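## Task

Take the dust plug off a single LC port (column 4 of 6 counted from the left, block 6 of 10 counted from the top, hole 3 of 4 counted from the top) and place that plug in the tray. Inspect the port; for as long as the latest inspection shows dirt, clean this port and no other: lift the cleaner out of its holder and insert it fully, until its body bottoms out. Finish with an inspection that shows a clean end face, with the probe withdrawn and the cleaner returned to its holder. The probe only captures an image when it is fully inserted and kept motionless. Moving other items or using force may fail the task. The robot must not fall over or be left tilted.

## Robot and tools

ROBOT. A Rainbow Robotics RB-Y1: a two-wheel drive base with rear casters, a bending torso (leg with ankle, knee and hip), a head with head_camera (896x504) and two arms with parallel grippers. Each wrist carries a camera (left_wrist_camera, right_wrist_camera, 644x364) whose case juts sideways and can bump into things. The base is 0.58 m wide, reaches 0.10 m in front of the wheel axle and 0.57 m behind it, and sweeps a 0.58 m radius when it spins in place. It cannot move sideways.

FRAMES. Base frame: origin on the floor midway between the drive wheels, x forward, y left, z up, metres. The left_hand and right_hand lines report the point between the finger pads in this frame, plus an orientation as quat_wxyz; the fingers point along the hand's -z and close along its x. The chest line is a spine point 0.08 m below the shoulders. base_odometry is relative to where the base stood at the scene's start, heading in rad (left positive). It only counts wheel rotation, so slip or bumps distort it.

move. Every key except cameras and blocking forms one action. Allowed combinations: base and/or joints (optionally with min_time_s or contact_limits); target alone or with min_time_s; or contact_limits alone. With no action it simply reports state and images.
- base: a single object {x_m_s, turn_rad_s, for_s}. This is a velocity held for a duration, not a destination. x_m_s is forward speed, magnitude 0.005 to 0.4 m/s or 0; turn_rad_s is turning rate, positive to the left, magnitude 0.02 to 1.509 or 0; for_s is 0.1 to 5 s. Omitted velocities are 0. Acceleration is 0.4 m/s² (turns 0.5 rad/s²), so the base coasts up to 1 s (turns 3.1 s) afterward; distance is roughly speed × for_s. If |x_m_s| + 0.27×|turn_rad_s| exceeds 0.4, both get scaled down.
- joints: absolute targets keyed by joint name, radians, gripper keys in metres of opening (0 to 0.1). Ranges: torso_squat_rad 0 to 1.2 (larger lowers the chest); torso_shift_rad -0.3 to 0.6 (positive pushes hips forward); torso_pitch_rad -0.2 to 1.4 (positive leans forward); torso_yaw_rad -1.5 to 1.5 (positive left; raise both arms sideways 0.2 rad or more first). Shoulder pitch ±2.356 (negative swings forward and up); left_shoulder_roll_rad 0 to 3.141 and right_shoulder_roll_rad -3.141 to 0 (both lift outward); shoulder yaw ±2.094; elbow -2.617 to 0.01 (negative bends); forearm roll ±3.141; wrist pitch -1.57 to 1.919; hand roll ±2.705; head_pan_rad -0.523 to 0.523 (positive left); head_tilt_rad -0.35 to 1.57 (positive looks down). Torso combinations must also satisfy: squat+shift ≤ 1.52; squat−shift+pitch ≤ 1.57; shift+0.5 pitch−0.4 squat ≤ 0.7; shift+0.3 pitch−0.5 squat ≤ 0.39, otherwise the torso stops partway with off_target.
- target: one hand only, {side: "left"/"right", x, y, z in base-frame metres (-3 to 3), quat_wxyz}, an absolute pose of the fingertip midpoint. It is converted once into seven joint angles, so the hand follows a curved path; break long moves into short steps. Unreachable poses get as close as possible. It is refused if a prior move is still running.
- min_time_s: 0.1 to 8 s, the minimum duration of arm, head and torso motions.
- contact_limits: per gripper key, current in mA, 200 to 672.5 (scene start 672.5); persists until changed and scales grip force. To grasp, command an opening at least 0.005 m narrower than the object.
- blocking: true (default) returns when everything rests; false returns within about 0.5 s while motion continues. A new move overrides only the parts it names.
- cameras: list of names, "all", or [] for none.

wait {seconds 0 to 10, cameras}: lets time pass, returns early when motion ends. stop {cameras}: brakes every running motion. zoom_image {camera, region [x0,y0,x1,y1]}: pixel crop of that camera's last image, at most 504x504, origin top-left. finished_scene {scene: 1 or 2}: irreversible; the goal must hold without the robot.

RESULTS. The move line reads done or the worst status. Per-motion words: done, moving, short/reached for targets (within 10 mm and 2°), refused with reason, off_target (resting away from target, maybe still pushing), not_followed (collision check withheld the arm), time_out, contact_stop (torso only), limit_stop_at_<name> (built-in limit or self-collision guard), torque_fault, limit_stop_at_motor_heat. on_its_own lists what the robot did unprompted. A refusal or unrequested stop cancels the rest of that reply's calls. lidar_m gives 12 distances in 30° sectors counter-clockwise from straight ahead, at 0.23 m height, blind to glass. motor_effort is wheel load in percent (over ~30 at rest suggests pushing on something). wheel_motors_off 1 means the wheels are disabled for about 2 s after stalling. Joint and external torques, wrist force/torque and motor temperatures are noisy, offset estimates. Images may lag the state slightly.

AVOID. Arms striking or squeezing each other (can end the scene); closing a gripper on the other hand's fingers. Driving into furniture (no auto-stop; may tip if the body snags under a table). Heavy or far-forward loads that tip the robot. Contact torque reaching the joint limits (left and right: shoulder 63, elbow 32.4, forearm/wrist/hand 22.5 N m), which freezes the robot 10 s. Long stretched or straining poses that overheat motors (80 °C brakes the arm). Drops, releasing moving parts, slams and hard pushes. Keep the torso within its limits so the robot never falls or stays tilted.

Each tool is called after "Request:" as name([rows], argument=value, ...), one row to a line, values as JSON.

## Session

Request:
move()

Scene clock: 0.00 s.
Joint torques (N m): no reading
External joint torques (N m): no reading
Motor temperatures (°C): left_arm=[29 34 30 33 35 37 34] | right_arm=[36 29 30 35 37 39 33]
Wrist force (N): no reading
Wrist torque (N m): no reading
Wrist force, peak (N): no reading
base_odometry: x=+0.000 y=+0.000 heading=+0.000
lidar_m: 1.41 1.01 1.76 1.98 1.99 2.50 4.43 4.46 2.89 2.63 2.40 1.33
base_status: not commanded
joint_positions: torso_squat_rad=+0.350 torso_shift_rad=+0.000 torso_pitch_rad=+0.000 torso_yaw_rad=+0.000 left_shoulder_pitch_rad=-0.036 left_shoulder_roll_rad=+0.043 left_shoulder_yaw_rad=-0.043 left_elbow_rad=-0.163 left_forearm_roll_rad=+0.034 left_wrist_pitch_rad=-0.038 left_hand_roll_rad=+0.007 left_gripper_m=+0.100 right_shoulder_pitch_rad=+0.109 right_shoulder_roll_rad=-0.472 right_shoulder_yaw_rad=+0.710 right_elbow_rad=-1.453 right_forearm_roll_rad=+1.917 right_wrist_pitch_rad=+0.759 right_hand_roll_rad=-0.806 right_gripper_m=+0.047 head_pan_rad=+0.000 head_tilt_rad=+0.400
joint_status: not commanded
wheel_motors_off: 0
motor_effort: left_wheel=-2 right_wheel=+3
chest: x=-0.2280 y=-0.0002 z=+1.2475 quat_wxyz=(+1.000, +0.000, +0.000, +0.000) (m; base frame)
left_hand: x=-0.1144 y=+0.2478 z=+0.5719 quat_wxyz=(+0.993, +0.017, -0.117, -0.009) (m; base frame)
right_hand: x=+0.1761 y=-0.2109 z=+0.9314 quat_wxyz=(+0.486, -0.501, -0.514, +0.499) (m; base frame)
pictures: head_camera, left_wrist_camera, right_wrist_camera
camera_calibration:
head_camera: T_world_to_cam=[[-0.0767111, -0.997006, -0.00976151, 0.00649604], [-0.379157, 0.0382249, -0.924543, 1.32024], [0.922147, -0.0672215, -0.380954, 0.684936], [0, 0, 0, 1]] pos_world=[-0.130534, 0.00205282, 1.48161]
left_wrist_camera: T_world_to_cam=[[0.980298, -0.0532561, 0.190208, 0.0210721], [-0.112021, -0.943024, 0.313301, 0.0822488], [0.162686, -0.328436, -0.93041, 0.708839], [0, 0, 0, 1]] pos_world=[-0.126761, 0.311493, 0.629734]
right_wrist_camera: T_world_to_cam=[[0.0224124, -0.999347, -0.0283358, -0.188539], [-0.351264, 0.0186644, -0.93609, 0.978873], [0.936008, 0.0309334, -0.350616, 0.246764], [0, 0, 0, 1]] pos_world=[0.117096, -0.214319, 0.997491]

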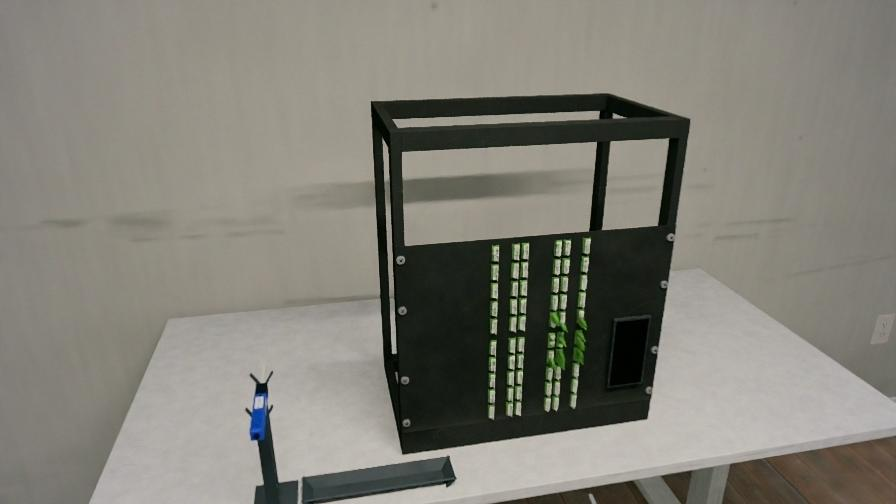

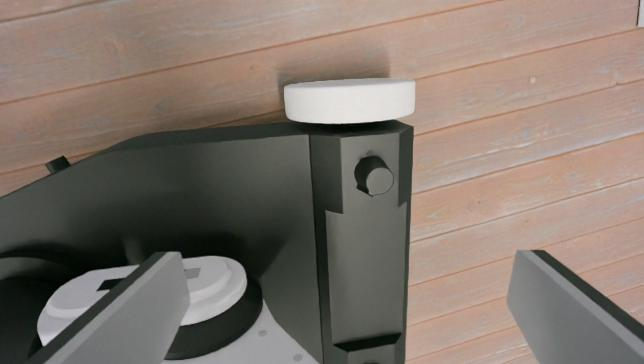

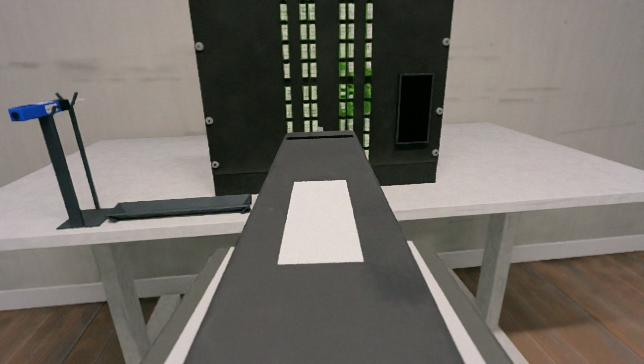

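Request:
zoom_image(camera="head_camera", region=[530, 290, 610, 380])

Request:
zoom_image(camera="head_camera", region=[230, 350, 460, 504])

Scaled by 5.600 from the camera's 896x504 image, which has a finer 1280x720 frame.

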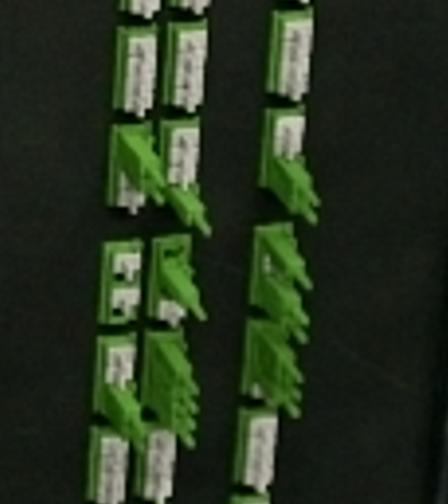

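Scaled by 2.191 from the camera's 896x504 image, which has a finer 1280x720 frame.

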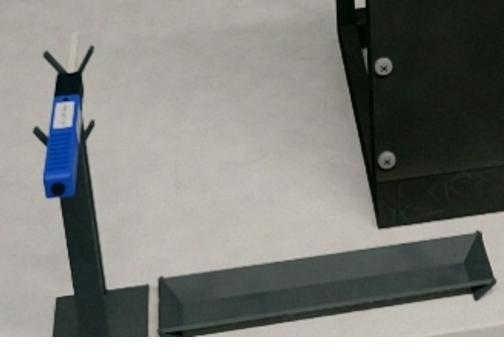

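Request:
move(base={"turn_rad_s":-1.2,"for_s":1.48}, joints={"torso_squat_rad":0.6,"torso_shift_rad":0.2,"head_tilt_rad":0.75}, min_time_s=2, cameras=["head_camera"])

Scene clock: 5.10 s.
Joint torques (N m): left_arm=[-2.17 0.81 -0.1 -0.98 0.05 -0.85 0.02] | right_arm=[-6.96 -3.68 -5.48 -9.35 0.97 1.64 0.35]
External joint torques (N m): left_arm=[0.62 -0.41 -0.19 -0.05 0.04 -0.32 0.03] | right_arm=[-0.27 -0.03 -1.79 -1.34 0.17 0.22 0.35]
Motor temperatures (°C): left_arm=[29 34 30 33 35 37 34] | right_arm=[36 29 30 35 37 39 33]
Wrist force (N): left_arm=[11.2 -14.3 9.1] | right_arm=[1.3 5.4 0.2]
Wrist torque (N m): left_arm=[2.45 0.93 -0.30] | right_arm=[-0.17 -0.67 -0.67]
Wrist force, peak (N): left_arm=[11.1 -14.6 8.9] | right_arm=[2.0 6.2 0.7]
move: done
base_odometry: x=+0.000 y=+0.000 heading=-1.075
lidar_m: 2.51 1.32 1.41 1.00 1.72 1.97 2.00 2.45 4.43 4.45 2.91 2.63
base_status: done (sent for 1.47 of 1.47 s)
joint_positions: torso_squat_rad=+0.600 torso_shift_rad=+0.200 torso_pitch_rad=+0.000 torso_yaw_rad=+0.000 left_shoulder_pitch_rad=-0.036 left_shoulder_roll_rad=+0.043 left_shoulder_yaw_rad=-0.043 left_elbow_rad=-0.163 left_forearm_roll_rad=+0.034 left_wrist_pitch_rad=-0.038 left_hand_roll_rad=+0.007 left_gripper_m=+0.100 right_shoulder_pitch_rad=+0.109 right_shoulder_roll_rad=-0.472 right_shoulder_yaw_rad=+0.710 right_elbow_rad=-1.453 right_forearm_roll_rad=+1.917 right_wrist_pitch_rad=+0.759 right_hand_roll_rad=-0.806 right_gripper_m=+0.047 head_pan_rad=+0.000 head_tilt_rad=+0.750
joint_status: all done
wheel_motors_off: 0
motor_effort: left_wheel=+7(28) right_wheel=-1(26)
chest: x=-0.1132 y=-0.0001 z=+1.1561 quat_wxyz=(+1.000, +0.000, +0.000, +0.000) (m; base frame)
left_hand: x=+0.0004 y=+0.2478 z=+0.4805 quat_wxyz=(+0.993, +0.017, -0.117, -0.009) (m; base frame)
right_hand: x=+0.2908 y=-0.2109 z=+0.8399 quat_wxyz=(+0.486, -0.501, -0.514, +0.499) (m; base frame)
pictures: head_camera
camera_calibration:
head_camera: T_world_to_cam=[[-0.0754801, -0.996999, 0.0171992, -0.0220366], [-0.673192, 0.0382261, -0.738479, 1.00019], [0.735605, -0.0673188, -0.674057, 0.924804], [0, 0, 0, 1]] pos_world=[-0.00863113, 0.00205271, 1.36237]

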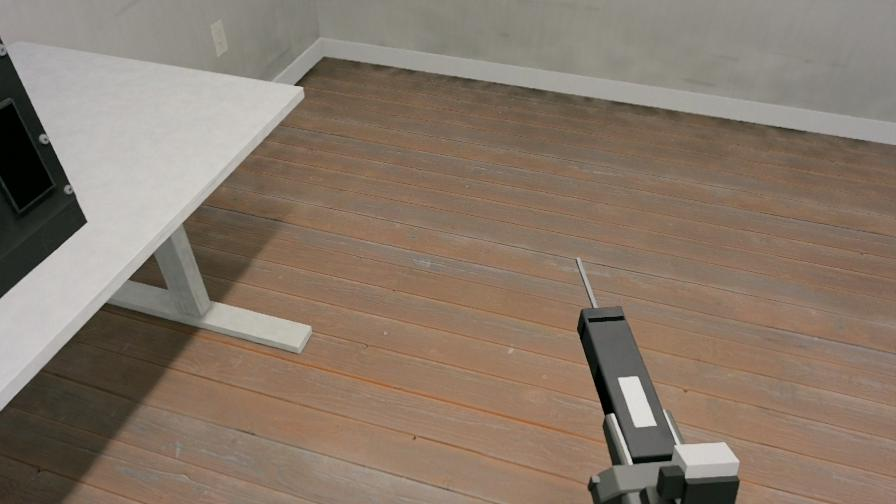

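Request:
move(base={"x_m_s":0.4,"for_s":0.745}, cameras=[])

Request:
move(base={"turn_rad_s":1.2,"for_s":1.54}, cameras=["head_camera"])

Scene clock: 7.60 s.
Joint torques (N m): left_arm=[-1.62 0.82 -0.19 -0.93 0.1 -0.76 -0.11] | right_arm=[-6.77 -3.88 -5.16 -9.27 0.95 2.04 0.38]
External joint torques (N m): left_arm=[1.17 -0.4 -0.28 0 0.09 -0.23 -0.1] | right_arm=[-0.08 -0.23 -1.47 -1.27 0.15 0.62 0.38]
Motor temperatures (°C): left_arm=[29 34 30 33 35 37 34] | right_arm=[36 29 30 35 37 39 33]
Wrist force (N): left_arm=[10.8 -13.8 9.0] | right_arm=[1.7 5.7 0.2]
Wrist torque (N m): left_arm=[2.43 0.86 -0.29] | right_arm=[-0.19 -0.63 -0.68]
Wrist force, peak (N): left_arm=[11.5 -14.4 9.2] | right_arm=[1.6 6.6 0.1]
move: done
base_odometry: x=+0.102 y=-0.189 heading=-1.076
lidar_m: 2.37 1.14 1.33 1.02 1.64 2.19 2.19 2.68 4.50 4.28 2.70 2.42
base_status: done (sent for 0.73 of 0.73 s)
joint_positions: torso_squat_rad=+0.600 torso_shift_rad=+0.200 torso_pitch_rad=+0.000 torso_yaw_rad=+0.000 left_shoulder_pitch_rad=-0.036 left_shoulder_roll_rad=+0.043 left_shoulder_yaw_rad=-0.043 left_elbow_rad=-0.163 left_forearm_roll_rad=+0.034 left_wrist_pitch_rad=-0.038 left_hand_roll_rad=+0.007 left_gripper_m=+0.100 right_shoulder_pitch_rad=+0.109 right_shoulder_roll_rad=-0.472 right_shoulder_yaw_rad=+0.710 right_elbow_rad=-1.453 right_forearm_roll_rad=+1.917 right_wrist_pitch_rad=+0.759 right_hand_roll_rad=-0.806 right_gripper_m=+0.047 head_pan_rad=+0.000 head_tilt_rad=+0.750
joint_status: not commanded
wheel_motors_off: 0
motor_effort: left_wheel=-4(30) right_wheel=+4(24)
chest: x=-0.1131 y=-0.0002 z=+1.1561 quat_wxyz=(+1.000, +0.000, +0.000, +0.000) (m; base frame)
left_hand: x=+0.0005 y=+0.2478 z=+0.4805 quat_wxyz=(+0.993, +0.017, -0.117, -0.009) (m; base frame)
right_hand: x=+0.2908 y=-0.2109 z=+0.8399 quat_wxyz=(+0.486, -0.501, -0.514, +0.499) (m; base frame)
pictures: none
No camera images: "cameras" was empty.

Scene clock: 11.03 s.
Joint torques (N m): left_arm=[-1.28 1.17 -0.51 -0.88 0.07 -0.82 -0.07] | right_arm=[-6.7 -3.6 -5.06 -9.65 0.96 1.98 0.23]
External joint torques (N m): left_arm=[1.51 -0.06 -0.6 0.05 0.06 -0.29 -0.06] | right_arm=[-0.01 0.05 -1.36 -1.64 0.16 0.56 0.23]
Motor temperatures (°C): left_arm=[29 34 30 33 35 37 34] | right_arm=[36 29 30 35 37 39 33]
Wrist force (N): left_arm=[10.9 -14.1 8.7] | right_arm=[1.4 5.6 0.0]
Wrist torque (N m): left_arm=[2.43 0.88 -0.31] | right_arm=[-0.20 -0.67 -0.68]
Wrist force, peak (N): left_arm=[11.4 -14.4 9.3] | right_arm=[1.6 6.3 0.2]
move: done
base_odometry: x=+0.102 y=-0.189 heading=+0.099
lidar_m: 1.33 1.01 1.83 2.18 2.24 2.99 4.49 3.63 2.56 2.44 2.02 1.16
base_status: done (sent for 1.53 of 1.53 s)
joint_positions: torso_squat_rad=+0.600 torso_shift_rad=+0.200 torso_pitch_rad=+0.000 torso_yaw_rad=+0.000 left_shoulder_pitch_rad=-0.036 left_shoulder_roll_rad=+0.043 left_shoulder_yaw_rad=-0.043 left_elbow_rad=-0.163 left_forearm_roll_rad=+0.034 left_wrist_pitch_rad=-0.038 left_hand_roll_rad=+0.007 left_gripper_m=+0.100 right_shoulder_pitch_rad=+0.109 right_shoulder_roll_rad=-0.472 right_shoulder_yaw_rad=+0.710 right_elbow_rad=-1.453 right_forearm_roll_rad=+1.917 right_wrist_pitch_rad=+0.759 right_hand_roll_rad=-0.806 right_gripper_m=+0.047 head_pan_rad=+0.000 head_tilt_rad=+0.750
joint_status: not commanded
wheel_motors_off: 0
motor_effort: left_wheel=+2(24) right_wheel=+6(22)
chest: x=-0.1131 y=-0.0002 z=+1.1561 quat_wxyz=(+1.000, +0.000, +0.000, +0.000) (m; base frame)
left_hand: x=+0.0005 y=+0.2478 z=+0.4805 quat_wxyz=(+0.993, +0.017, -0.117, -0.009) (m; base frame)
right_hand: x=+0.2908 y=-0.2109 z=+0.8398 quat_wxyz=(+0.486, -0.501, -0.514, +0.499) (m; base frame)
pictures: head_camera
camera_calibration:
head_camera: T_world_to_cam=[[-0.0754792, -0.996999, 0.0172087, -0.0220421], [-0.673296, 0.0382279, -0.738384, 1.00013], [0.73551, -0.0673192, -0.674161, 0.924871], [0, 0, 0, 1]] pos_world=[-0.00853123, 0.00205271, 1.36237]

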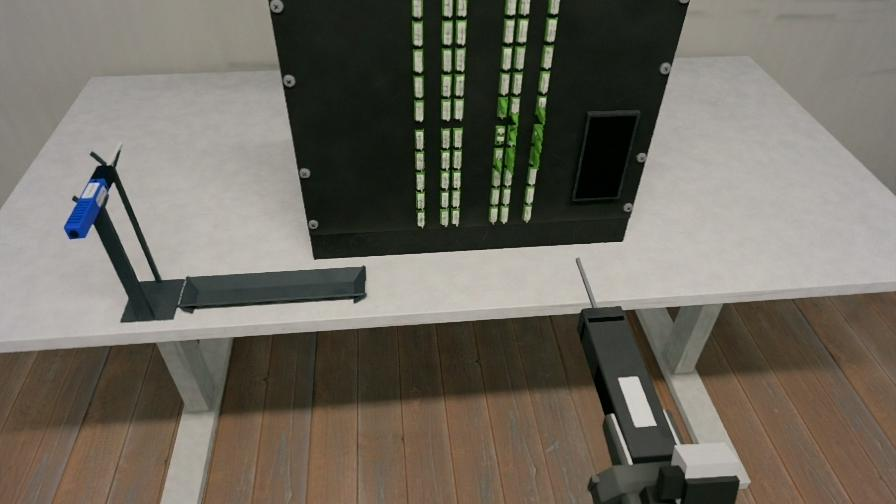

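Request:
move(base={"turn_rad_s":-1.2,"for_s":1.3334}, cameras=[])

Request:
move(base={"x_m_s":0.1,"for_s":0.5}, cameras=[])

Request:
move(base={"turn_rad_s":1.2,"for_s":1.3667}, cameras=["head_camera"])

Scene clock: 14.63 s.
Joint torques (N m): left_arm=[-1.51 0.89 -0.66 -0.81 0.02 -0.84 -0.04] | right_arm=[-6.35 -3.49 -5.14 -9.36 1.16 1.71 0.09]
External joint torques (N m): left_arm=[1.28 -0.34 -0.76 0.12 0.01 -0.31 -0.03] | right_arm=[0.34 0.16 -1.45 -1.36 0.36 0.29 0.09]
Motor temperatures (°C): left_arm=[29 34 30 33 35 37 34] | right_arm=[36 29 30 35 37 39 33]
Wrist force (N): left_arm=[11.3 -13.9 8.8] | right_arm=[0.9 6.2 0.2]
Wrist torque (N m): left_arm=[2.43 0.97 -0.28] | right_arm=[-0.25 -0.72 -0.70]
Wrist force, peak (N): left_arm=[11.2 -14.7 8.8] | right_arm=[1.6 6.3 0.3]
move: done
base_odometry: x=+0.102 y=-0.189 heading=-0.789
lidar_m: 1.17 1.15 1.34 1.02 2.17 2.18 2.37 3.53 4.50 3.14 2.46 2.43
base_status: done (sent for 1.33 of 1.33 s)
joint_positions: torso_squat_rad=+0.600 torso_shift_rad=+0.200 torso_pitch_rad=+0.000 torso_yaw_rad=+0.000 left_shoulder_pitch_rad=-0.036 left_shoulder_roll_rad=+0.043 left_shoulder_yaw_rad=-0.043 left_elbow_rad=-0.163 left_forearm_roll_rad=+0.034 left_wrist_pitch_rad=-0.038 left_hand_roll_rad=+0.007 left_gripper_m=+0.100 right_shoulder_pitch_rad=+0.109 right_shoulder_roll_rad=-0.472 right_shoulder_yaw_rad=+0.710 right_elbow_rad=-1.453 right_forearm_roll_rad=+1.917 right_wrist_pitch_rad=+0.759 right_hand_roll_rad=-0.806 right_gripper_m=+0.047 head_pan_rad=+0.000 head_tilt_rad=+0.750
joint_status: not commanded
wheel_motors_off: 0
motor_effort: left_wheel=+7(22) right_wheel=+2(20)
chest: x=-0.1131 y=-0.0002 z=+1.1561 quat_wxyz=(+1.000, +0.000, +0.000, +0.000) (m; base frame)
left_hand: x=+0.0005 y=+0.2478 z=+0.4805 quat_wxyz=(+0.993, +0.017, -0.117, -0.009) (m; base frame)
right_hand: x=+0.2908 y=-0.2109 z=+0.8398 quat_wxyz=(+0.486, -0.501, -0.514, +0.499) (m; base frame)
pictures: none
No camera images: "cameras" was empty.

Scene clock: 15.93 s.
Joint torques (N m): left_arm=[-1.55 1.14 -0.07 -0.95 0.12 -0.78 -0.14] | right_arm=[-7.04 -3.59 -4.7 -9.61 0.94 1.9 0.14]
External joint torques (N m): left_arm=[1.24 -0.08 -0.16 -0.03 0.11 -0.25 -0.12] | right_arm=[-0.35 0.06 -1.01 -1.61 0.14 0.48 0.14]
Motor temperatures (°C): left_arm=[29 34 30 33 35 37 34] | right_arm=[36 29 30 36 37 39 33]
Wrist force (N): left_arm=[10.9 -14.2 8.5] | right_arm=[1.4 5.9 0.0]
Wrist torque (N m): left_arm=[2.46 0.89 -0.29] | right_arm=[-0.23 -0.68 -0.69]
Wrist force, peak (N): left_arm=[11.5 -14.2 9.1] | right_arm=[1.3 6.5 -0.4]
move: done
base_odometry: x=+0.137 y=-0.225 heading=-0.790
lidar_m: 1.14 1.10 1.31 1.02 2.11 2.23 2.39 3.59 4.53 3.07 2.42 2.38
base_status: done (sent for 0.5 of 0.5 s)
joint_positions: torso_squat_rad=+0.600 torso_shift_rad=+0.200 torso_pitch_rad=+0.000 torso_yaw_rad=+0.000 left_shoulder_pitch_rad=-0.036 left_shoulder_roll_rad=+0.043 left_shoulder_yaw_rad=-0.043 left_elbow_rad=-0.163 left_forearm_roll_rad=+0.034 left_wrist_pitch_rad=-0.038 left_hand_roll_rad=+0.007 left_gripper_m=+0.100 right_shoulder_pitch_rad=+0.109 right_shoulder_roll_rad=-0.472 right_shoulder_yaw_rad=+0.710 right_elbow_rad=-1.453 right_forearm_roll_rad=+1.917 right_wrist_pitch_rad=+0.759 right_hand_roll_rad=-0.806 right_gripper_m=+0.047 head_pan_rad=+0.000 head_tilt_rad=+0.750
joint_status: not commanded
wheel_motors_off: 0
motor_effort: left_wheel=-4(30) right_wheel=+2(22)
chest: x=-0.1132 y=-0.0002 z=+1.1561 quat_wxyz=(+1.000, +0.000, +0.000, +0.000) (m; base frame)
left_hand: x=+0.0005 y=+0.2478 z=+0.4805 quat_wxyz=(+0.993, +0.017, -0.117, -0.009) (m; base frame)
right_hand: x=+0.2908 y=-0.2109 z=+0.8398 quat_wxyz=(+0.486, -0.501, -0.514, +0.499) (m; base frame)
pictures: none
No camera images: "cameras" was empty.

Scene clock: 19.03 s.
Joint torques (N m): left_arm=[-1.56 1.15 -0.12 -0.76 0.05 -0.84 -0.01] | right_arm=[-6.78 -2.85 -5.22 -9.2 0.8 1.74 0.24]
External joint torques (N m): left_arm=[1.24 -0.08 -0.21 0.17 0.04 -0.31 0] | right_arm=[-0.09 0.8 -1.53 -1.19 0 0.32 0.24]
Motor temperatures (°C): left_arm=[29 34 30 33 35 37 34] | right_arm=[36 29 30 36 37 39 33]
Wrist force (N): left_arm=[11.2 -14.0 8.7] | right_arm=[0.9 5.9 0.2]
Wrist torque (N m): left_arm=[2.43 0.94 -0.31] | right_arm=[-0.23 -0.74 -0.70]
Wrist force, peak (N): left_arm=[11.3 -14.7 8.9] | right_arm=[1.3 6.6 0.6]
move: done
base_odometry: x=+0.137 y=-0.225 heading=+0.144
lidar_m: 1.30 1.01 1.85 2.22 2.32 3.17 4.52 3.42 2.50 2.40 1.87 1.11
base_status: done (sent for 1.37 of 1.37 s)
joint_positions: torso_squat_rad=+0.600 torso_shift_rad=+0.200 torso_pitch_rad=+0.000 torso_yaw_rad=+0.000 left_shoulder_pitch_rad=-0.036 left_shoulder_roll_rad=+0.043 left_shoulder_yaw_rad=-0.043 left_elbow_rad=-0.163 left_forearm_roll_rad=+0.034 left_wrist_pitch_rad=-0.038 left_hand_roll_rad=+0.007 left_gripper_m=+0.100 right_shoulder_pitch_rad=+0.109 right_shoulder_roll_rad=-0.472 right_shoulder_yaw_rad=+0.710 right_elbow_rad=-1.453 right_forearm_roll_rad=+1.917 right_wrist_pitch_rad=+0.759 right_hand_roll_rad=-0.806 right_gripper_m=+0.047 head_pan_rad=+0.000 head_tilt_rad=+0.750
joint_status: not commanded
wheel_motors_off: 0
motor_effort: left_wheel=+1(24) right_wheel=+7(21)
chest: x=-0.1132 y=-0.0002 z=+1.1561 quat_wxyz=(+1.000, +0.000, +0.000, +0.000) (m; base frame)
left_hand: x=+0.0005 y=+0.2478 z=+0.4805 quat_wxyz=(+0.993, +0.017, -0.117, -0.009) (m; base frame)
right_hand: x=+0.2908 y=-0.2109 z=+0.8398 quat_wxyz=(+0.486, -0.501, -0.514, +0.499) (m; base frame)
pictures: head_camera
camera_calibration:
head_camera: T_world_to_cam=[[-0.0754792, -0.996999, 0.0172087, -0.0220421], [-0.673296, 0.0382279, -0.738384, 1.00013], [0.73551, -0.0673192, -0.674161, 0.924871], [0, 0, 0, 1]] pos_world=[-0.00853123, 0.00205271, 1.36237]

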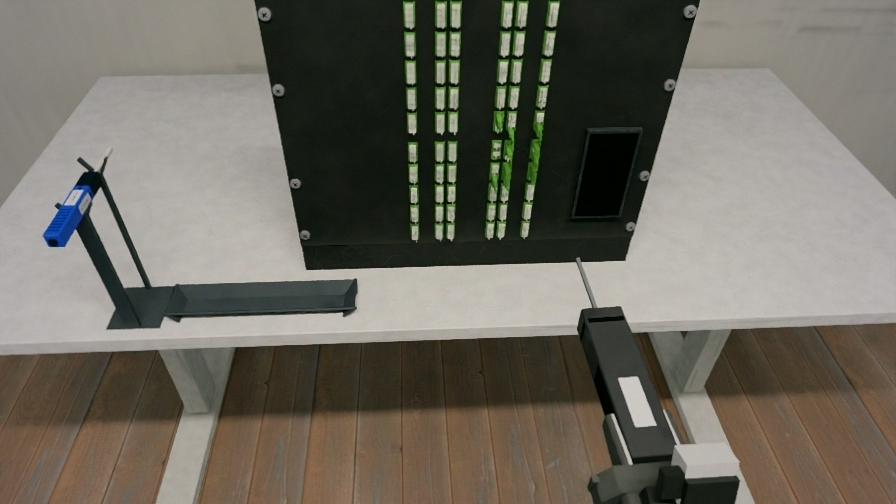

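Request:
move(cameras=["head_camera"])

Request:
zoom_image(camera="head_camera", region=[270, 200, 340, 260])

Request:
zoom_image(camera="head_camera", region=[595, 200, 665, 260])

Request:
zoom_image(camera="head_camera", region=[446, 110, 546, 180])

Scene clock: 19.90 s.
Joint torques (N m): left_arm=[-1.64 0.7 -0.32 -0.81 0.02 -0.74 -0.14] | right_arm=[-6.62 -2.83 -5.08 -9.39 0.87 2.01 0.07]
External joint torques (N m): left_arm=[1.16 -0.53 -0.41 0.12 0.01 -0.21 -0.13] | right_arm=[0.07 0.82 -1.39 -1.38 0.07 0.59 0.08]
Motor temperatures (°C): left_arm=[29 34 30 33 35 37 34] | right_arm=[36 29 30 36 37 39 33]
Wrist force (N): left_arm=[10.6 -14.2 8.8] | right_arm=[1.5 5.6 0.2]
Wrist torque (N m): left_arm=[2.45 0.86 -0.31] | right_arm=[-0.20 -0.64 -0.69]
Wrist force, peak (N): left_arm=[11.3 -14.4 9.0] | right_arm=[1.7 6.2 0.6]
base_odometry: x=+0.137 y=-0.225 heading=+0.144
lidar_m: 1.31 1.01 1.86 2.22 2.32 3.16 4.51 3.41 2.49 2.39 1.89 1.11
base_status: done (sent for 1.37 of 1.37 s)
joint_positions: torso_squat_rad=+0.600 torso_shift_rad=+0.200 torso_pitch_rad=+0.000 torso_yaw_rad=+0.000 left_shoulder_pitch_rad=-0.036 left_shoulder_roll_rad=+0.043 left_shoulder_yaw_rad=-0.043 left_elbow_rad=-0.163 left_forearm_roll_rad=+0.034 left_wrist_pitch_rad=-0.038 left_hand_roll_rad=+0.007 left_gripper_m=+0.100 right_shoulder_pitch_rad=+0.109 right_shoulder_roll_rad=-0.472 right_shoulder_yaw_rad=+0.710 right_elbow_rad=-1.453 right_forearm_roll_rad=+1.917 right_wrist_pitch_rad=+0.759 right_hand_roll_rad=-0.806 right_gripper_m=+0.047 head_pan_rad=+0.000 head_tilt_rad=+0.750
joint_status: not commanded
wheel_motors_off: 0
motor_effort: left_wheel=+2(24) right_wheel=+5(21)
chest: x=-0.1132 y=-0.0002 z=+1.1561 quat_wxyz=(+1.000, +0.000, +0.000, +0.000) (m; base frame)
left_hand: x=+0.0005 y=+0.2478 z=+0.4805 quat_wxyz=(+0.993, +0.017, -0.117, -0.009) (m; base frame)
right_hand: x=+0.2908 y=-0.2109 z=+0.8398 quat_wxyz=(+0.486, -0.501, -0.514, +0.499) (m; base frame)
pictures: head_camera
camera_calibration:
head_camera: T_world_to_cam=[[-0.0754792, -0.996999, 0.0172087, -0.0220421], [-0.673296, 0.0382279, -0.738384, 1.00013], [0.73551, -0.0673192, -0.674161, 0.924871], [0, 0, 0, 1]] pos_world=[-0.00853123, 0.00205271, 1.36237]

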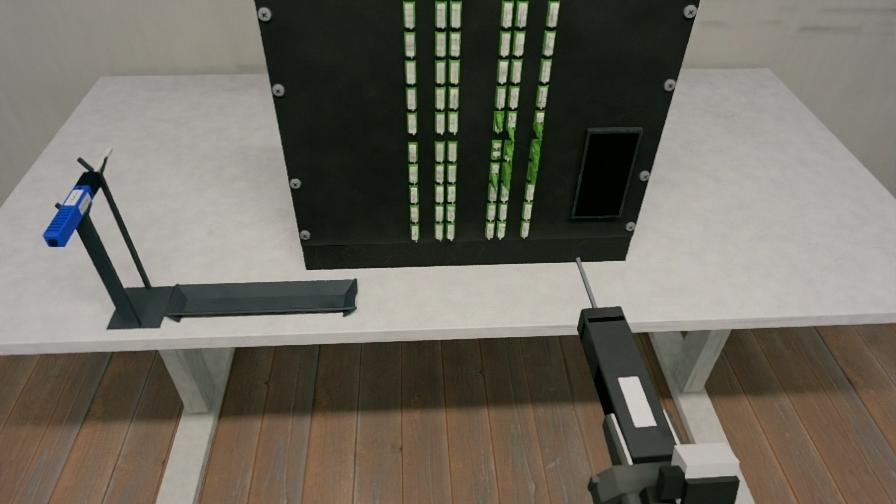

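Scaled by 7.200 from the camera's 896x504 image, which has a finer 1280x720 frame.

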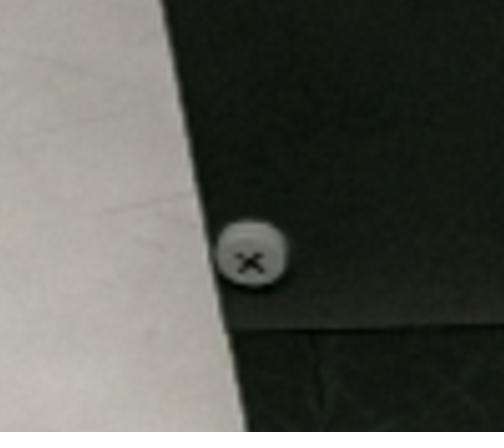

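Scaled by 7.200 from the camera's 896x504 image, which has a finer 1280x720 frame.

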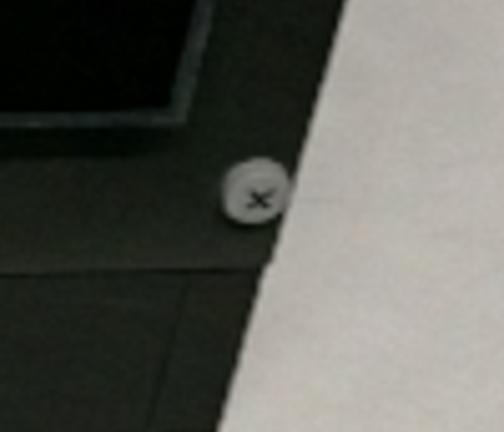

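Scaled by 5.040 from the camera's 896x504 image, which has a finer 1280x720 frame.

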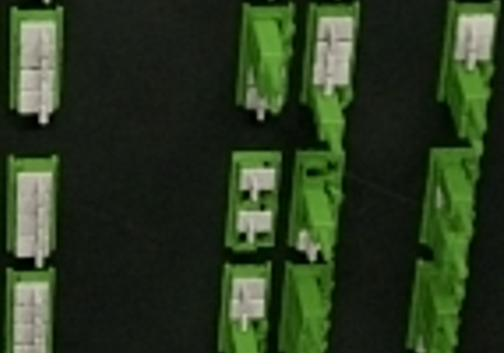

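Request:
move(base={"x_m_s":0.04,"for_s":0.35}, joints={"head_tilt_rad":0.6}, cameras=["head_camera"])

Request:
zoom_image(camera="head_camera", region=[480, 220, 520, 260])

Request:
zoom_image(camera="head_camera", region=[380, 0, 600, 360])

Scene clock: 21.60 s.
Joint torques (N m): left_arm=[-1.79 1.12 -0.56 -1.04 0.06 -0.86 -0.08] | right_arm=[-6.37 -3.67 -5.13 -9.77 1.26 2.04 0.22]
External joint torques (N m): left_arm=[1 -0.11 -0.65 -0.11 0.05 -0.33 -0.06] | right_arm=[0.32 -0.03 -1.44 -1.77 0.46 0.62 0.23]
Motor temperatures (°C): left_arm=[29 34 30 33 35 37 34] | right_arm=[36 29 30 36 37 39 33]
Wrist force (N): left_arm=[10.8 -14.4 8.9] | right_arm=[1.7 5.9 0.1]
Wrist torque (N m): left_arm=[2.46 0.90 -0.31] | right_arm=[-0.22 -0.63 -0.70]
Wrist force, peak (N): left_arm=[11.2 -14.5 9.0] | right_arm=[1.5 6.5 -0.3]
move: done
base_odometry: x=+0.151 y=-0.222 heading=+0.144
lidar_m: 1.29 1.01 1.86 2.22 2.31 3.15 4.54 3.40 2.48 2.39 1.88 1.10
base_status: done (sent for 0.37 of 0.37 s)
joint_positions: torso_squat_rad=+0.600 torso_shift_rad=+0.200 torso_pitch_rad=+0.000 torso_yaw_rad=+0.000 left_shoulder_pitch_rad=-0.036 left_shoulder_roll_rad=+0.043 left_shoulder_yaw_rad=-0.043 left_elbow_rad=-0.163 left_forearm_roll_rad=+0.034 left_wrist_pitch_rad=-0.038 left_hand_roll_rad=+0.007 left_gripper_m=+0.100 right_shoulder_pitch_rad=+0.109 right_shoulder_roll_rad=-0.472 right_shoulder_yaw_rad=+0.710 right_elbow_rad=-1.453 right_forearm_roll_rad=+1.917 right_wrist_pitch_rad=+0.759 right_hand_roll_rad=-0.806 right_gripper_m=+0.047 head_pan_rad=+0.000 head_tilt_rad=+0.600
joint_status: all done
wheel_motors_off: 0
motor_effort: left_wheel=+2(22) right_wheel=+3(27)
chest: x=-0.1132 y=-0.0002 z=+1.1561 quat_wxyz=(+1.000, +0.000, +0.000, +0.000) (m; base frame)
left_hand: x=+0.0004 y=+0.2478 z=+0.4805 quat_wxyz=(+0.993, +0.017, -0.117, -0.009) (m; base frame)
right_hand: x=+0.2908 y=-0.2109 z=+0.8398 quat_wxyz=(+0.486, -0.501, -0.514, +0.499) (m; base frame)
pictures: head_camera
camera_calibration:
head_camera: T_world_to_cam=[[-0.0771998, -0.996999, 0.00573702, -0.00664498], [-0.555371, 0.0382233, -0.830724, 1.13605], [0.828012, -0.0673179, -0.556655, 0.773959], [0, 0, 0, 1]] pos_world=[-0.0104322, 0.00205271, 1.37461]

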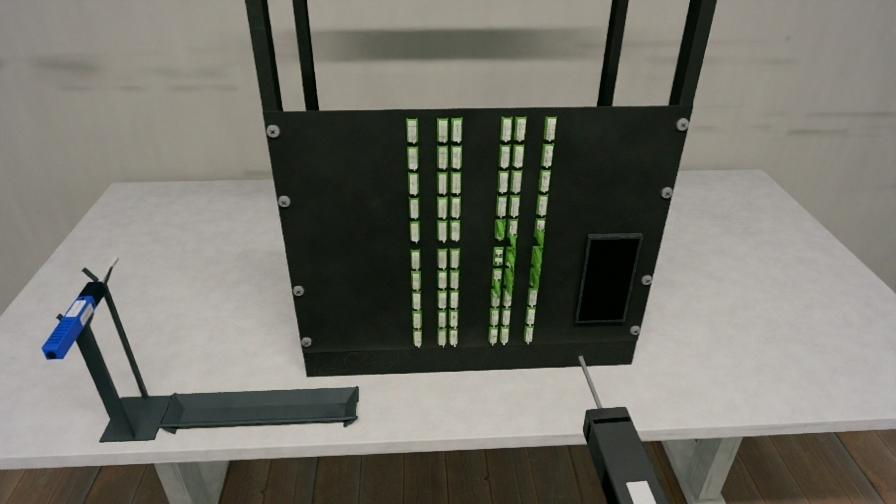

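Scaled by 12.600 from the camera's 896x504 image, which has a finer 1280x720 frame.

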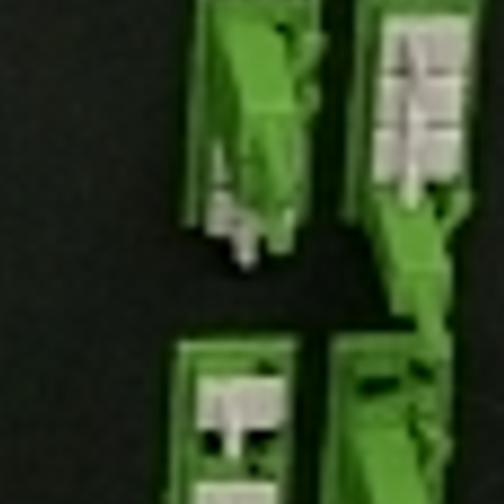

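Scaled by 1.400 from the camera's 896x504 image, which has a finer 1280x720 frame.

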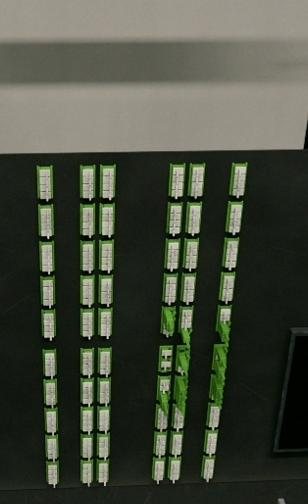

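Request:
zoom_image(camera="head_camera", region=[484, 240, 524, 280])

Scaled by 12.600 from the camera's 896x504 image, which has a finer 1280x720 frame.

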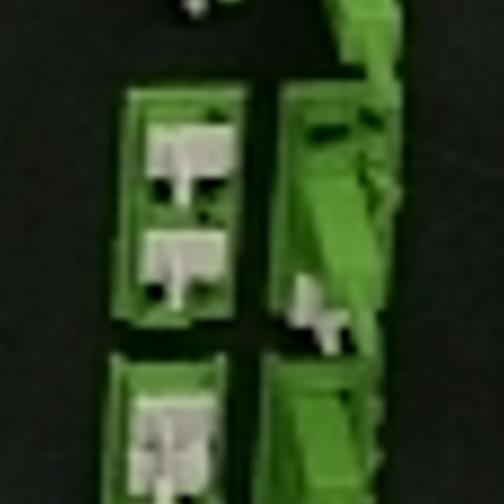

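Request:
move(joints={"right_shoulder_pitch_rad":0.254,"right_shoulder_roll_rad":-0.193,"right_shoulder_yaw_rad":0.494,"right_elbow_rad":-1.911,"right_forearm_roll_rad":1.468,"right_wrist_pitch_rad":0.692,"right_hand_roll_rad":0.053,"left_shoulder_pitch_rad":0,"left_shoulder_roll_rad":0.5,"left_elbow_rad":-1.929}, min_time_s=3, cameras=["head_camera"])

Request:
move(joints={"left_shoulder_pitch_rad":-0.65,"left_shoulder_roll_rad":0.818,"left_shoulder_yaw_rad":-1.491,"left_elbow_rad":-1.929,"left_forearm_roll_rad":-0.76,"left_wrist_pitch_rad":1.784,"left_hand_roll_rad":0.395,"left_gripper_m":0.03}, min_time_s=3, cameras=["head_camera","left_wrist_camera"])

Request:
move(joints={"torso_yaw_rad":-0.35,"head_pan_rad":0.3,"head_tilt_rad":0.75}, min_time_s=2, cameras=["head_camera","left_wrist_camera"])

Scene clock: 25.73 s.
Joint torques (N m): left_arm=[-8.47 6.45 4.83 -8.4 0.18 -1.8 -0.09] | right_arm=[-5.85 1.3 -3.98 -12.37 1.51 -0.46 0.22]
External joint torques (N m): left_arm=[2.07 -0.19 -0.59 0.23 0.09 -0.28 -0.05] | right_arm=[0.2 0.57 -2.85 -2.3 0.29 -0.35 0.22]
Motor temperatures (°C): left_arm=[29 34 30 33 35 37 34] | right_arm=[36 29 30 36 37 39 33]
Wrist force (N): left_arm=[7.0 -16.5 16.1] | right_arm=[1.4 6.2 -0.1]
Wrist torque (N m): left_arm=[2.64 0.67 -0.27] | right_arm=[-0.22 -0.67 -0.65]
Wrist force, peak (N): left_arm=[7.0 -17.1 16.7] | right_arm=[1.5 6.7 0.0]
move: done
base_odometry: x=+0.151 y=-0.222 heading=+0.144
lidar_m: 1.29 1.01 1.85 2.23 2.32 3.16 4.54 3.43 2.49 2.39 1.88 1.09
base_status: not commanded
joint_positions: torso_squat_rad=+0.600 torso_shift_rad=+0.200 torso_pitch_rad=+0.000 torso_yaw_rad=+0.000 left_shoulder_pitch_rad=+0.000 left_shoulder_roll_rad=+0.500 left_shoulder_yaw_rad=-0.043 left_elbow_rad=-1.929 left_forearm_roll_rad=+0.034 left_wrist_pitch_rad=-0.038 left_hand_roll_rad=+0.007 left_gripper_m=+0.100 right_shoulder_pitch_rad=+0.254 right_shoulder_roll_rad=-0.193 right_shoulder_yaw_rad=+0.494 right_elbow_rad=-1.911 right_forearm_roll_rad=+1.468 right_wrist_pitch_rad=+0.692 right_hand_roll_rad=+0.053 right_gripper_m=+0.047 head_pan_rad=+0.000 head_tilt_rad=+0.600
joint_status: all done
wheel_motors_off: 0
motor_effort: left_wheel=+3(4) right_wheel=+2(6)
chest: x=-0.1132 y=-0.0002 z=+1.1561 quat_wxyz=(+1.000, +0.000, +0.000, +0.000) (m; base frame)
left_hand: x=+0.3808 y=+0.2618 z=+1.1152 quat_wxyz=(+0.546, +0.103, -0.806, -0.206) (m; base frame)
right_hand: x=+0.3018 y=-0.2070 z=+0.9416 quat_wxyz=(+0.559, -0.558, -0.434, +0.434) (m; base frame)
pictures: head_camera
camera_calibration:
head_camera: T_world_to_cam=[[-0.0771998, -0.996999, 0.00573702, -0.00664498], [-0.555371, 0.0382233, -0.830724, 1.13605], [0.828012, -0.0673179, -0.556655, 0.773959], [0, 0, 0, 1]] pos_world=[-0.0104322, 0.00205271, 1.37461]

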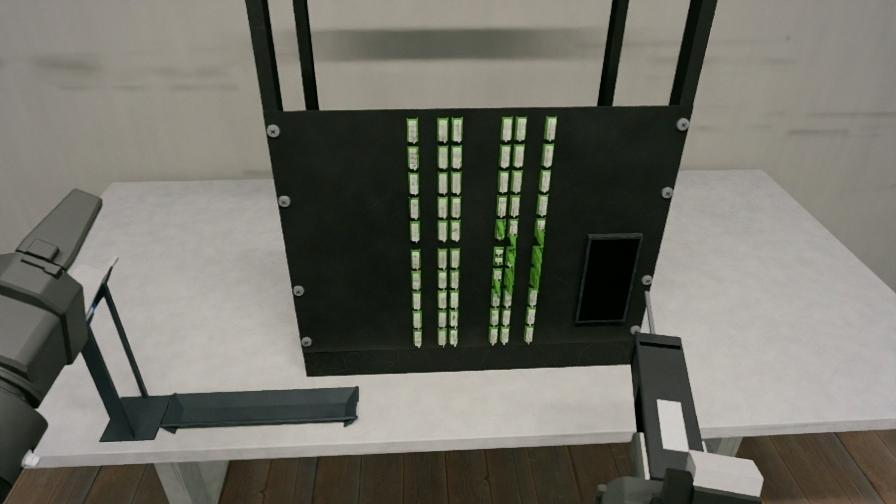

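Scene clock: 29.03 s.
Joint torques (N m): left_arm=[-11.9 5.69 4.87 -4.61 -1.82 0.31 0.27] | right_arm=[-5.75 0.6 -4.15 -12.11 1.52 -0.3 0.2]
External joint torques (N m): left_arm=[0.6 -0.09 -2.01 -0.14 -0.12 -0.4 0.26] | right_arm=[0.3 -0.13 -3.02 -2.04 0.3 -0.2 0.2]
Motor temperatures (°C): left_arm=[30 34 30 33 35 37 34] | right_arm=[36 29 30 36 37 39 33]
Wrist force (N): left_arm=[12.9 -19.9 14.5] | right_arm=[1.0 6.3 -0.4]
Wrist torque (N m): left_arm=[2.80 1.01 -0.31] | right_arm=[-0.25 -0.70 -0.68]
Wrist force, peak (N): left_arm=[12.5 -20.4 14.7] | right_arm=[1.6 6.7 -0.5]
move: done
base_odometry: x=+0.151 y=-0.222 heading=+0.144
lidar_m: 1.29 1.01 1.84 2.23 2.31 3.15 4.54 3.42 2.49 2.39 1.87 1.10
base_status: not commanded
joint_positions: torso_squat_rad=+0.600 torso_shift_rad=+0.200 torso_pitch_rad=+0.000 torso_yaw_rad=+0.000 left_shoulder_pitch_rad=-0.650 left_shoulder_roll_rad=+0.818 left_shoulder_yaw_rad=-1.491 left_elbow_rad=-1.929 left_forearm_roll_rad=-0.760 left_wrist_pitch_rad=+1.784 left_hand_roll_rad=+0.395 left_gripper_m=+0.030 right_shoulder_pitch_rad=+0.254 right_shoulder_roll_rad=-0.193 right_shoulder_yaw_rad=+0.494 right_elbow_rad=-1.911 right_forearm_roll_rad=+1.468 right_wrist_pitch_rad=+0.692 right_hand_roll_rad=+0.053 right_gripper_m=+0.047 head_pan_rad=+0.000 head_tilt_rad=+0.600
joint_status: all done
wheel_motors_off: 0
motor_effort: left_wheel=+1(4) right_wheel=+5(6)
chest: x=-0.1132 y=-0.0002 z=+1.1561 quat_wxyz=(+1.000, +0.000, +0.000, +0.000) (m; base frame)
left_hand: x=+0.3132 y=+0.2401 z=+0.9598 quat_wxyz=(+0.580, +0.584, -0.403, -0.400) (m; base frame)
right_hand: x=+0.3018 y=-0.2070 z=+0.9416 quat_wxyz=(+0.559, -0.558, -0.434, +0.434) (m; base frame)
pictures: head_camera, left_wrist_camera
camera_calibration:
head_camera: T_world_to_cam=[[-0.0771998, -0.996999, 0.00573702, -0.00664498], [-0.555371, 0.0382233, -0.830724, 1.13605], [0.828012, -0.0673179, -0.556655, 0.773959], [0, 0, 0, 1]] pos_world=[-0.0104322, 0.00205271, 1.37461]
left_wrist_camera: T_world_to_cam=[[0.393723, -0.91865, -0.0326353, 0.132972], [-0.336185, -0.11086, -0.935248, 1.07015], [0.855548, 0.379201, -0.352484, 0.0561177], [0, 0, 0, 1]] pos_world=[0.259403, 0.219512, 1.02498]

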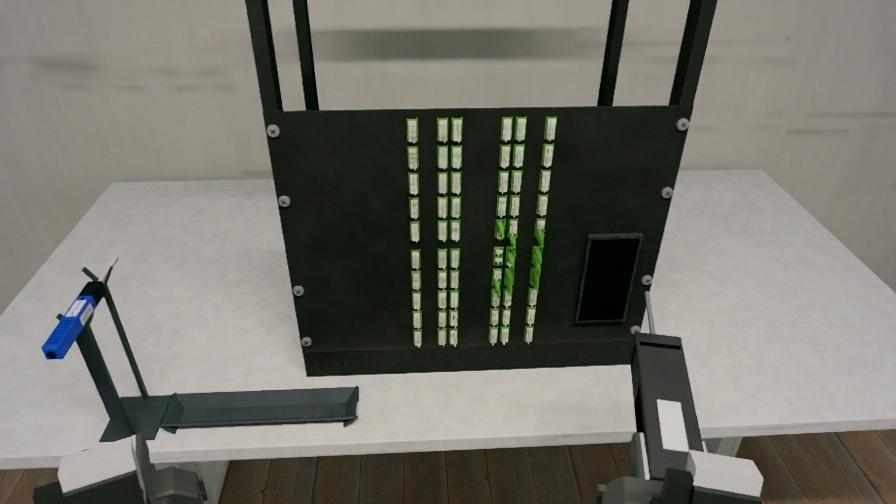

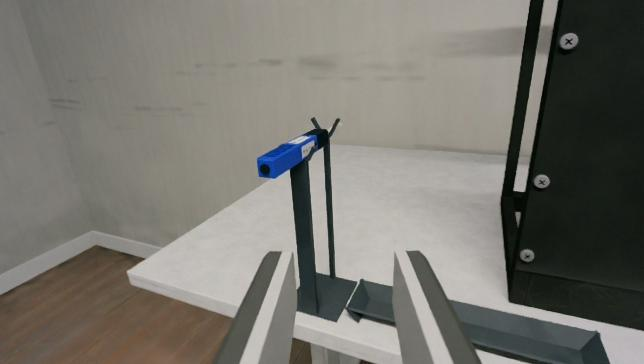

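Scene clock: 31.33 s.
Joint torques (N m): left_arm=[-11.89 5.46 5.16 -4.55 -1.76 0.39 0.26] | right_arm=[-5.25 1.23 -3.22 -12.32 1.62 -0.23 0.49]
External joint torques (N m): left_arm=[0.61 -0.31 -1.72 -0.08 -0.06 -0.33 0.25] | right_arm=[0.79 0.5 -2.09 -2.25 0.4 -0.13 0.5]
Motor temperatures (°C): left_arm=[30 34 30 33 35 37 34] | right_arm=[36 29 30 37 37 39 33]
Wrist force (N): left_arm=[12.8 -20.0 14.7] | right_arm=[1.4 6.1 0.4]
Wrist torque (N m): left_arm=[2.82 1.03 -0.31] | right_arm=[-0.23 -0.66 -0.68]
Wrist force, peak (N): left_arm=[12.8 -20.4 14.8] | right_arm=[1.5 6.6 -0.2]
move: done
base_odometry: x=+0.151 y=-0.222 heading=+0.144
lidar_m: 1.29 1.01 1.83 2.22 2.31 3.16 4.54 3.43 2.49 2.39 1.86 1.10
base_status: not commanded
joint_positions: torso_squat_rad=+0.600 torso_shift_rad=+0.200 torso_pitch_rad=+0.000 torso_yaw_rad=-0.350 left_shoulder_pitch_rad=-0.650 left_shoulder_roll_rad=+0.818 left_shoulder_yaw_rad=-1.491 left_elbow_rad=-1.929 left_forearm_roll_rad=-0.760 left_wrist_pitch_rad=+1.784 left_hand_roll_rad=+0.395 left_gripper_m=+0.030 right_shoulder_pitch_rad=+0.254 right_shoulder_roll_rad=-0.193 right_shoulder_yaw_rad=+0.494 right_elbow_rad=-1.911 right_forearm_roll_rad=+1.468 right_wrist_pitch_rad=+0.692 right_hand_roll_rad=+0.053 right_gripper_m=+0.047 head_pan_rad=+0.300 head_tilt_rad=+0.750
joint_status: all done
wheel_motors_off: 0
motor_effort: left_wheel=+3(4) right_wheel=+3(5)
chest: x=-0.1132 y=-0.0002 z=+1.1561 quat_wxyz=(+0.985, +0.000, +0.000, -0.174) (m; base frame)
left_hand: x=+0.3697 y=+0.0793 z=+0.9598 quat_wxyz=(+0.501, +0.505, -0.498, -0.495) (m; base frame)
right_hand: x=+0.2057 y=-0.3367 z=+0.9416 quat_wxyz=(+0.626, -0.625, -0.330, +0.330) (m; base frame)
pictures: head_camera, left_wrist_camera
camera_calibration:
head_camera: T_world_to_cam=[[-0.125146, -0.99199, 0.0171701, -0.0341501], [-0.670483, 0.0718046, -0.738442, 1.00005], [0.731294, -0.103926, -0.674098, 0.924648], [0, 0, 0, 1]] pos_world=[-0.00994459, -0.00959033, 1.36237]
left_wrist_camera: T_world_to_cam=[[0.0548813, -0.997961, -0.0325975, 0.0946449], [-0.353814, 0.0110916, -0.93525, 1.06816], [0.933704, 0.0628612, -0.352484, 0.0649618], [0, 0, 0, 1]] pos_world=[0.312079, 0.0785207, 1.02498]

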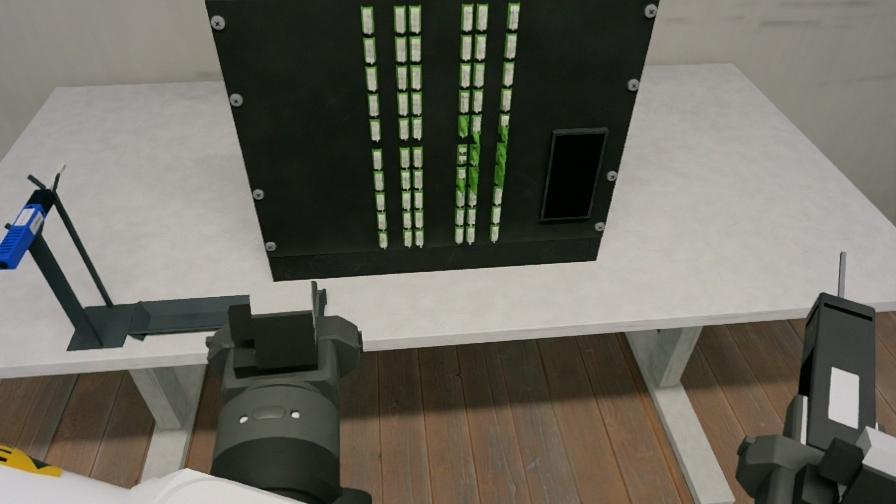

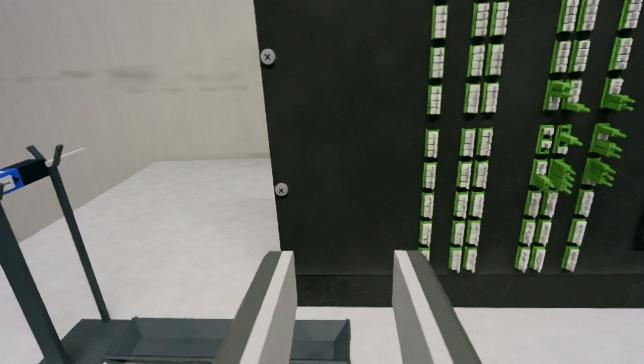

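Request:
move(target={"side":"left","x":0.45,"y":-0.05,"z":0.96,"quat_wxyz":[0.5,0.5,-0.5,-0.5]}, cameras=[])

Request:
move(target={"side":"left","x":0.53,"y":-0.117,"z":0.95,"quat_wxyz":[0.5,0.5,-0.5,-0.5]}, cameras=["head_camera","left_wrist_camera"])

Request:
zoom_image(camera="left_wrist_camera", region=[250, 60, 420, 240])

Scene clock: 33.03 s.
Joint torques (N m): left_arm=[-15.71 3.89 7.83 -2.9 -1.44 0.71 -0.32] | right_arm=[-6 0.96 -3.13 -11.7 1.69 -0.18 0.15]
External joint torques (N m): left_arm=[2.03 0.41 0.52 0.29 0.28 0.02 -0.33] | right_arm=[0.04 0.23 -2 -1.64 0.47 -0.08 0.15]
Motor temperatures (°C): left_arm=[30 34 30 33 35 37 34] | right_arm=[36 29 30 37 37 39 33]
Wrist force (N): left_arm=[12.6 -19.7 14.5] | right_arm=[1.3 6.2 0.4]
Wrist torque (N m): left_arm=[2.79 0.96 -0.33] | right_arm=[-0.27 -0.66 -0.67]
Wrist force, peak (N): left_arm=[13.4 -20.7 14.9] | right_arm=[1.4 6.5 0.2]
move: done
base_odometry: x=+0.151 y=-0.222 heading=+0.144
lidar_m: 1.29 1.00 1.86 2.22 2.30 3.16 4.54 3.42 2.47 2.40 1.87 1.09
base_status: not commanded
joint_positions: torso_squat_rad=+0.600 torso_shift_rad=+0.200 torso_pitch_rad=+0.000 torso_yaw_rad=-0.350 left_shoulder_pitch_rad=-0.874 left_shoulder_roll_rad=+0.428 left_shoulder_yaw_rad=-1.377 left_elbow_rad=-1.336 left_forearm_roll_rad=-0.587 left_wrist_pitch_rad=+1.530 left_hand_roll_rad=+0.378 left_gripper_m=+0.030 right_shoulder_pitch_rad=+0.254 right_shoulder_roll_rad=-0.193 right_shoulder_yaw_rad=+0.494 right_elbow_rad=-1.911 right_forearm_roll_rad=+1.468 right_wrist_pitch_rad=+0.692 right_hand_roll_rad=+0.053 right_gripper_m=+0.047 head_pan_rad=+0.300 head_tilt_rad=+0.750
joint_status: all done
wheel_motors_off: 0
motor_effort: left_wheel=+1(4) right_wheel=+2(6)
chest: x=-0.1132 y=-0.0002 z=+1.1561 quat_wxyz=(+0.985, +0.000, +0.000, -0.174) (m; base frame)
left_hand: x=+0.4498 y=-0.0502 z=+0.9599 quat_wxyz=(+0.500, +0.500, -0.500, -0.500) (m; base frame)
left_hand_status: reached (checked arc, planned for 0.9 s): 0 mm and 0.0 deg off.
right_hand: x=+0.2057 y=-0.3368 z=+0.9416 quat_wxyz=(+0.626, -0.625, -0.330, +0.330) (m; base frame)
pictures: none
No camera images: "cameras" was empty.

Scene clock: 35.17 s.
Joint torques (N m): left_arm=[-18.93 4.15 -0.1 1.52 -0.97 1.16 0.08] | right_arm=[-5.76 1.09 -3.65 -11.9 1.21 0.04 0.42]
External joint torques (N m): left_arm=[2.04 0.23 -1.94 0.12 0.23 0.05 0.07] | right_arm=[0.29 0.35 -2.52 -1.83 -0.01 0.15 0.42]
Motor temperatures (°C): left_arm=[30 34 30 33 35 37 34] | right_arm=[36 29 30 37 37 39 33]
Wrist force (N): left_arm=[12.6 -20.0 14.5] | right_arm=[1.4 5.8 0.0]
Wrist torque (N m): left_arm=[2.81 0.96 -0.31] | right_arm=[-0.19 -0.66 -0.66]
Wrist force, peak (N): left_arm=[13.9 -19.8 14.8] | right_arm=[1.4 6.6 0.5]
move: short
base_odometry: x=+0.151 y=-0.222 heading=+0.144
lidar_m: 1.30 1.01 1.84 2.22 2.31 3.17 4.54 3.41 2.50 2.39 1.86 1.10
base_status: not commanded
joint_positions: torso_squat_rad=+0.600 torso_shift_rad=+0.200 torso_pitch_rad=+0.000 torso_yaw_rad=-0.350 left_shoulder_pitch_rad=-1.130 left_shoulder_roll_rad=+0.000 left_shoulder_yaw_rad=-1.556 left_elbow_rad=-0.329 left_forearm_roll_rad=-0.354 left_wrist_pitch_rad=+0.978 left_hand_roll_rad=+0.646 left_gripper_m=+0.030 right_shoulder_pitch_rad=+0.254 right_shoulder_roll_rad=-0.193 right_shoulder_yaw_rad=+0.494 right_elbow_rad=-1.911 right_forearm_roll_rad=+1.468 right_wrist_pitch_rad=+0.692 right_hand_roll_rad=+0.053 right_gripper_m=+0.047 head_pan_rad=+0.300 head_tilt_rad=+0.750
joint_status: all done
wheel_motors_off: 0
motor_effort: left_wheel=+2(4) right_wheel=+2(6)
chest: x=-0.1132 y=-0.0002 z=+1.1561 quat_wxyz=(+0.985, +0.000, +0.000, -0.174) (m; base frame)
left_hand: x=+0.5294 y=-0.1166 z=+0.9503 quat_wxyz=(+0.498, +0.475, -0.502, -0.524) (m; base frame)
left_hand_status: short (checked arc, as near as the solve gets, planned for 1.3 s): 1 mm and 4.0 deg off. The place is met; only the turn is off.
right_hand: x=+0.2057 y=-0.3368 z=+0.9416 quat_wxyz=(+0.626, -0.625, -0.330, +0.330) (m; base frame)
pictures: head_camera, left_wrist_camera
camera_calibration:
head_camera: T_world_to_cam=[[-0.125286, -0.991972, 0.017163, -0.034241], [-0.670466, 0.0719031, -0.738448, 1.00007], [0.731286, -0.104024, -0.674092, 0.924629], [0, 0, 0, 1]] pos_world=[-0.00994463, -0.00969044, 1.36237]
left_wrist_camera: T_world_to_cam=[[-0.0131266, -0.999366, -0.0331034, -0.0735921], [-0.401071, 0.0355887, -0.915355, 1.12696], [0.915953, 0.00126134, -0.401284, -0.0266439], [0, 0, 0, 1]] pos_world=[0.475431, -0.113619, 1.01844]

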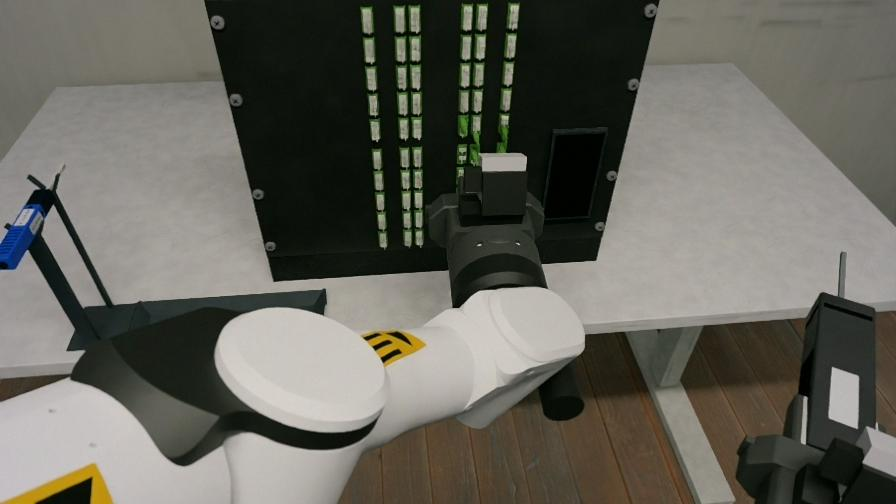

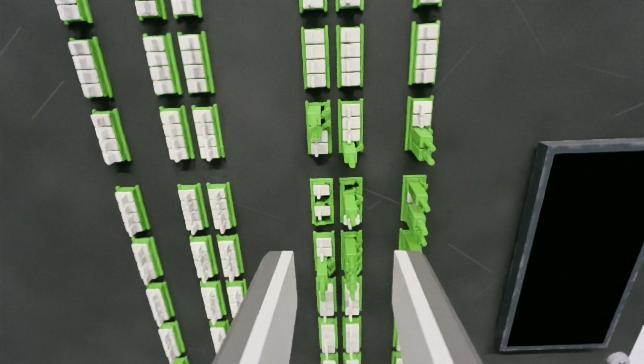

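Scaled by 2.800 from the camera's 644x364 image, which has a finer 1265x715 frame.

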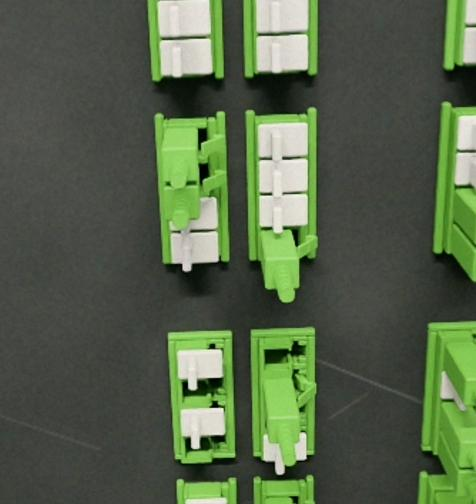

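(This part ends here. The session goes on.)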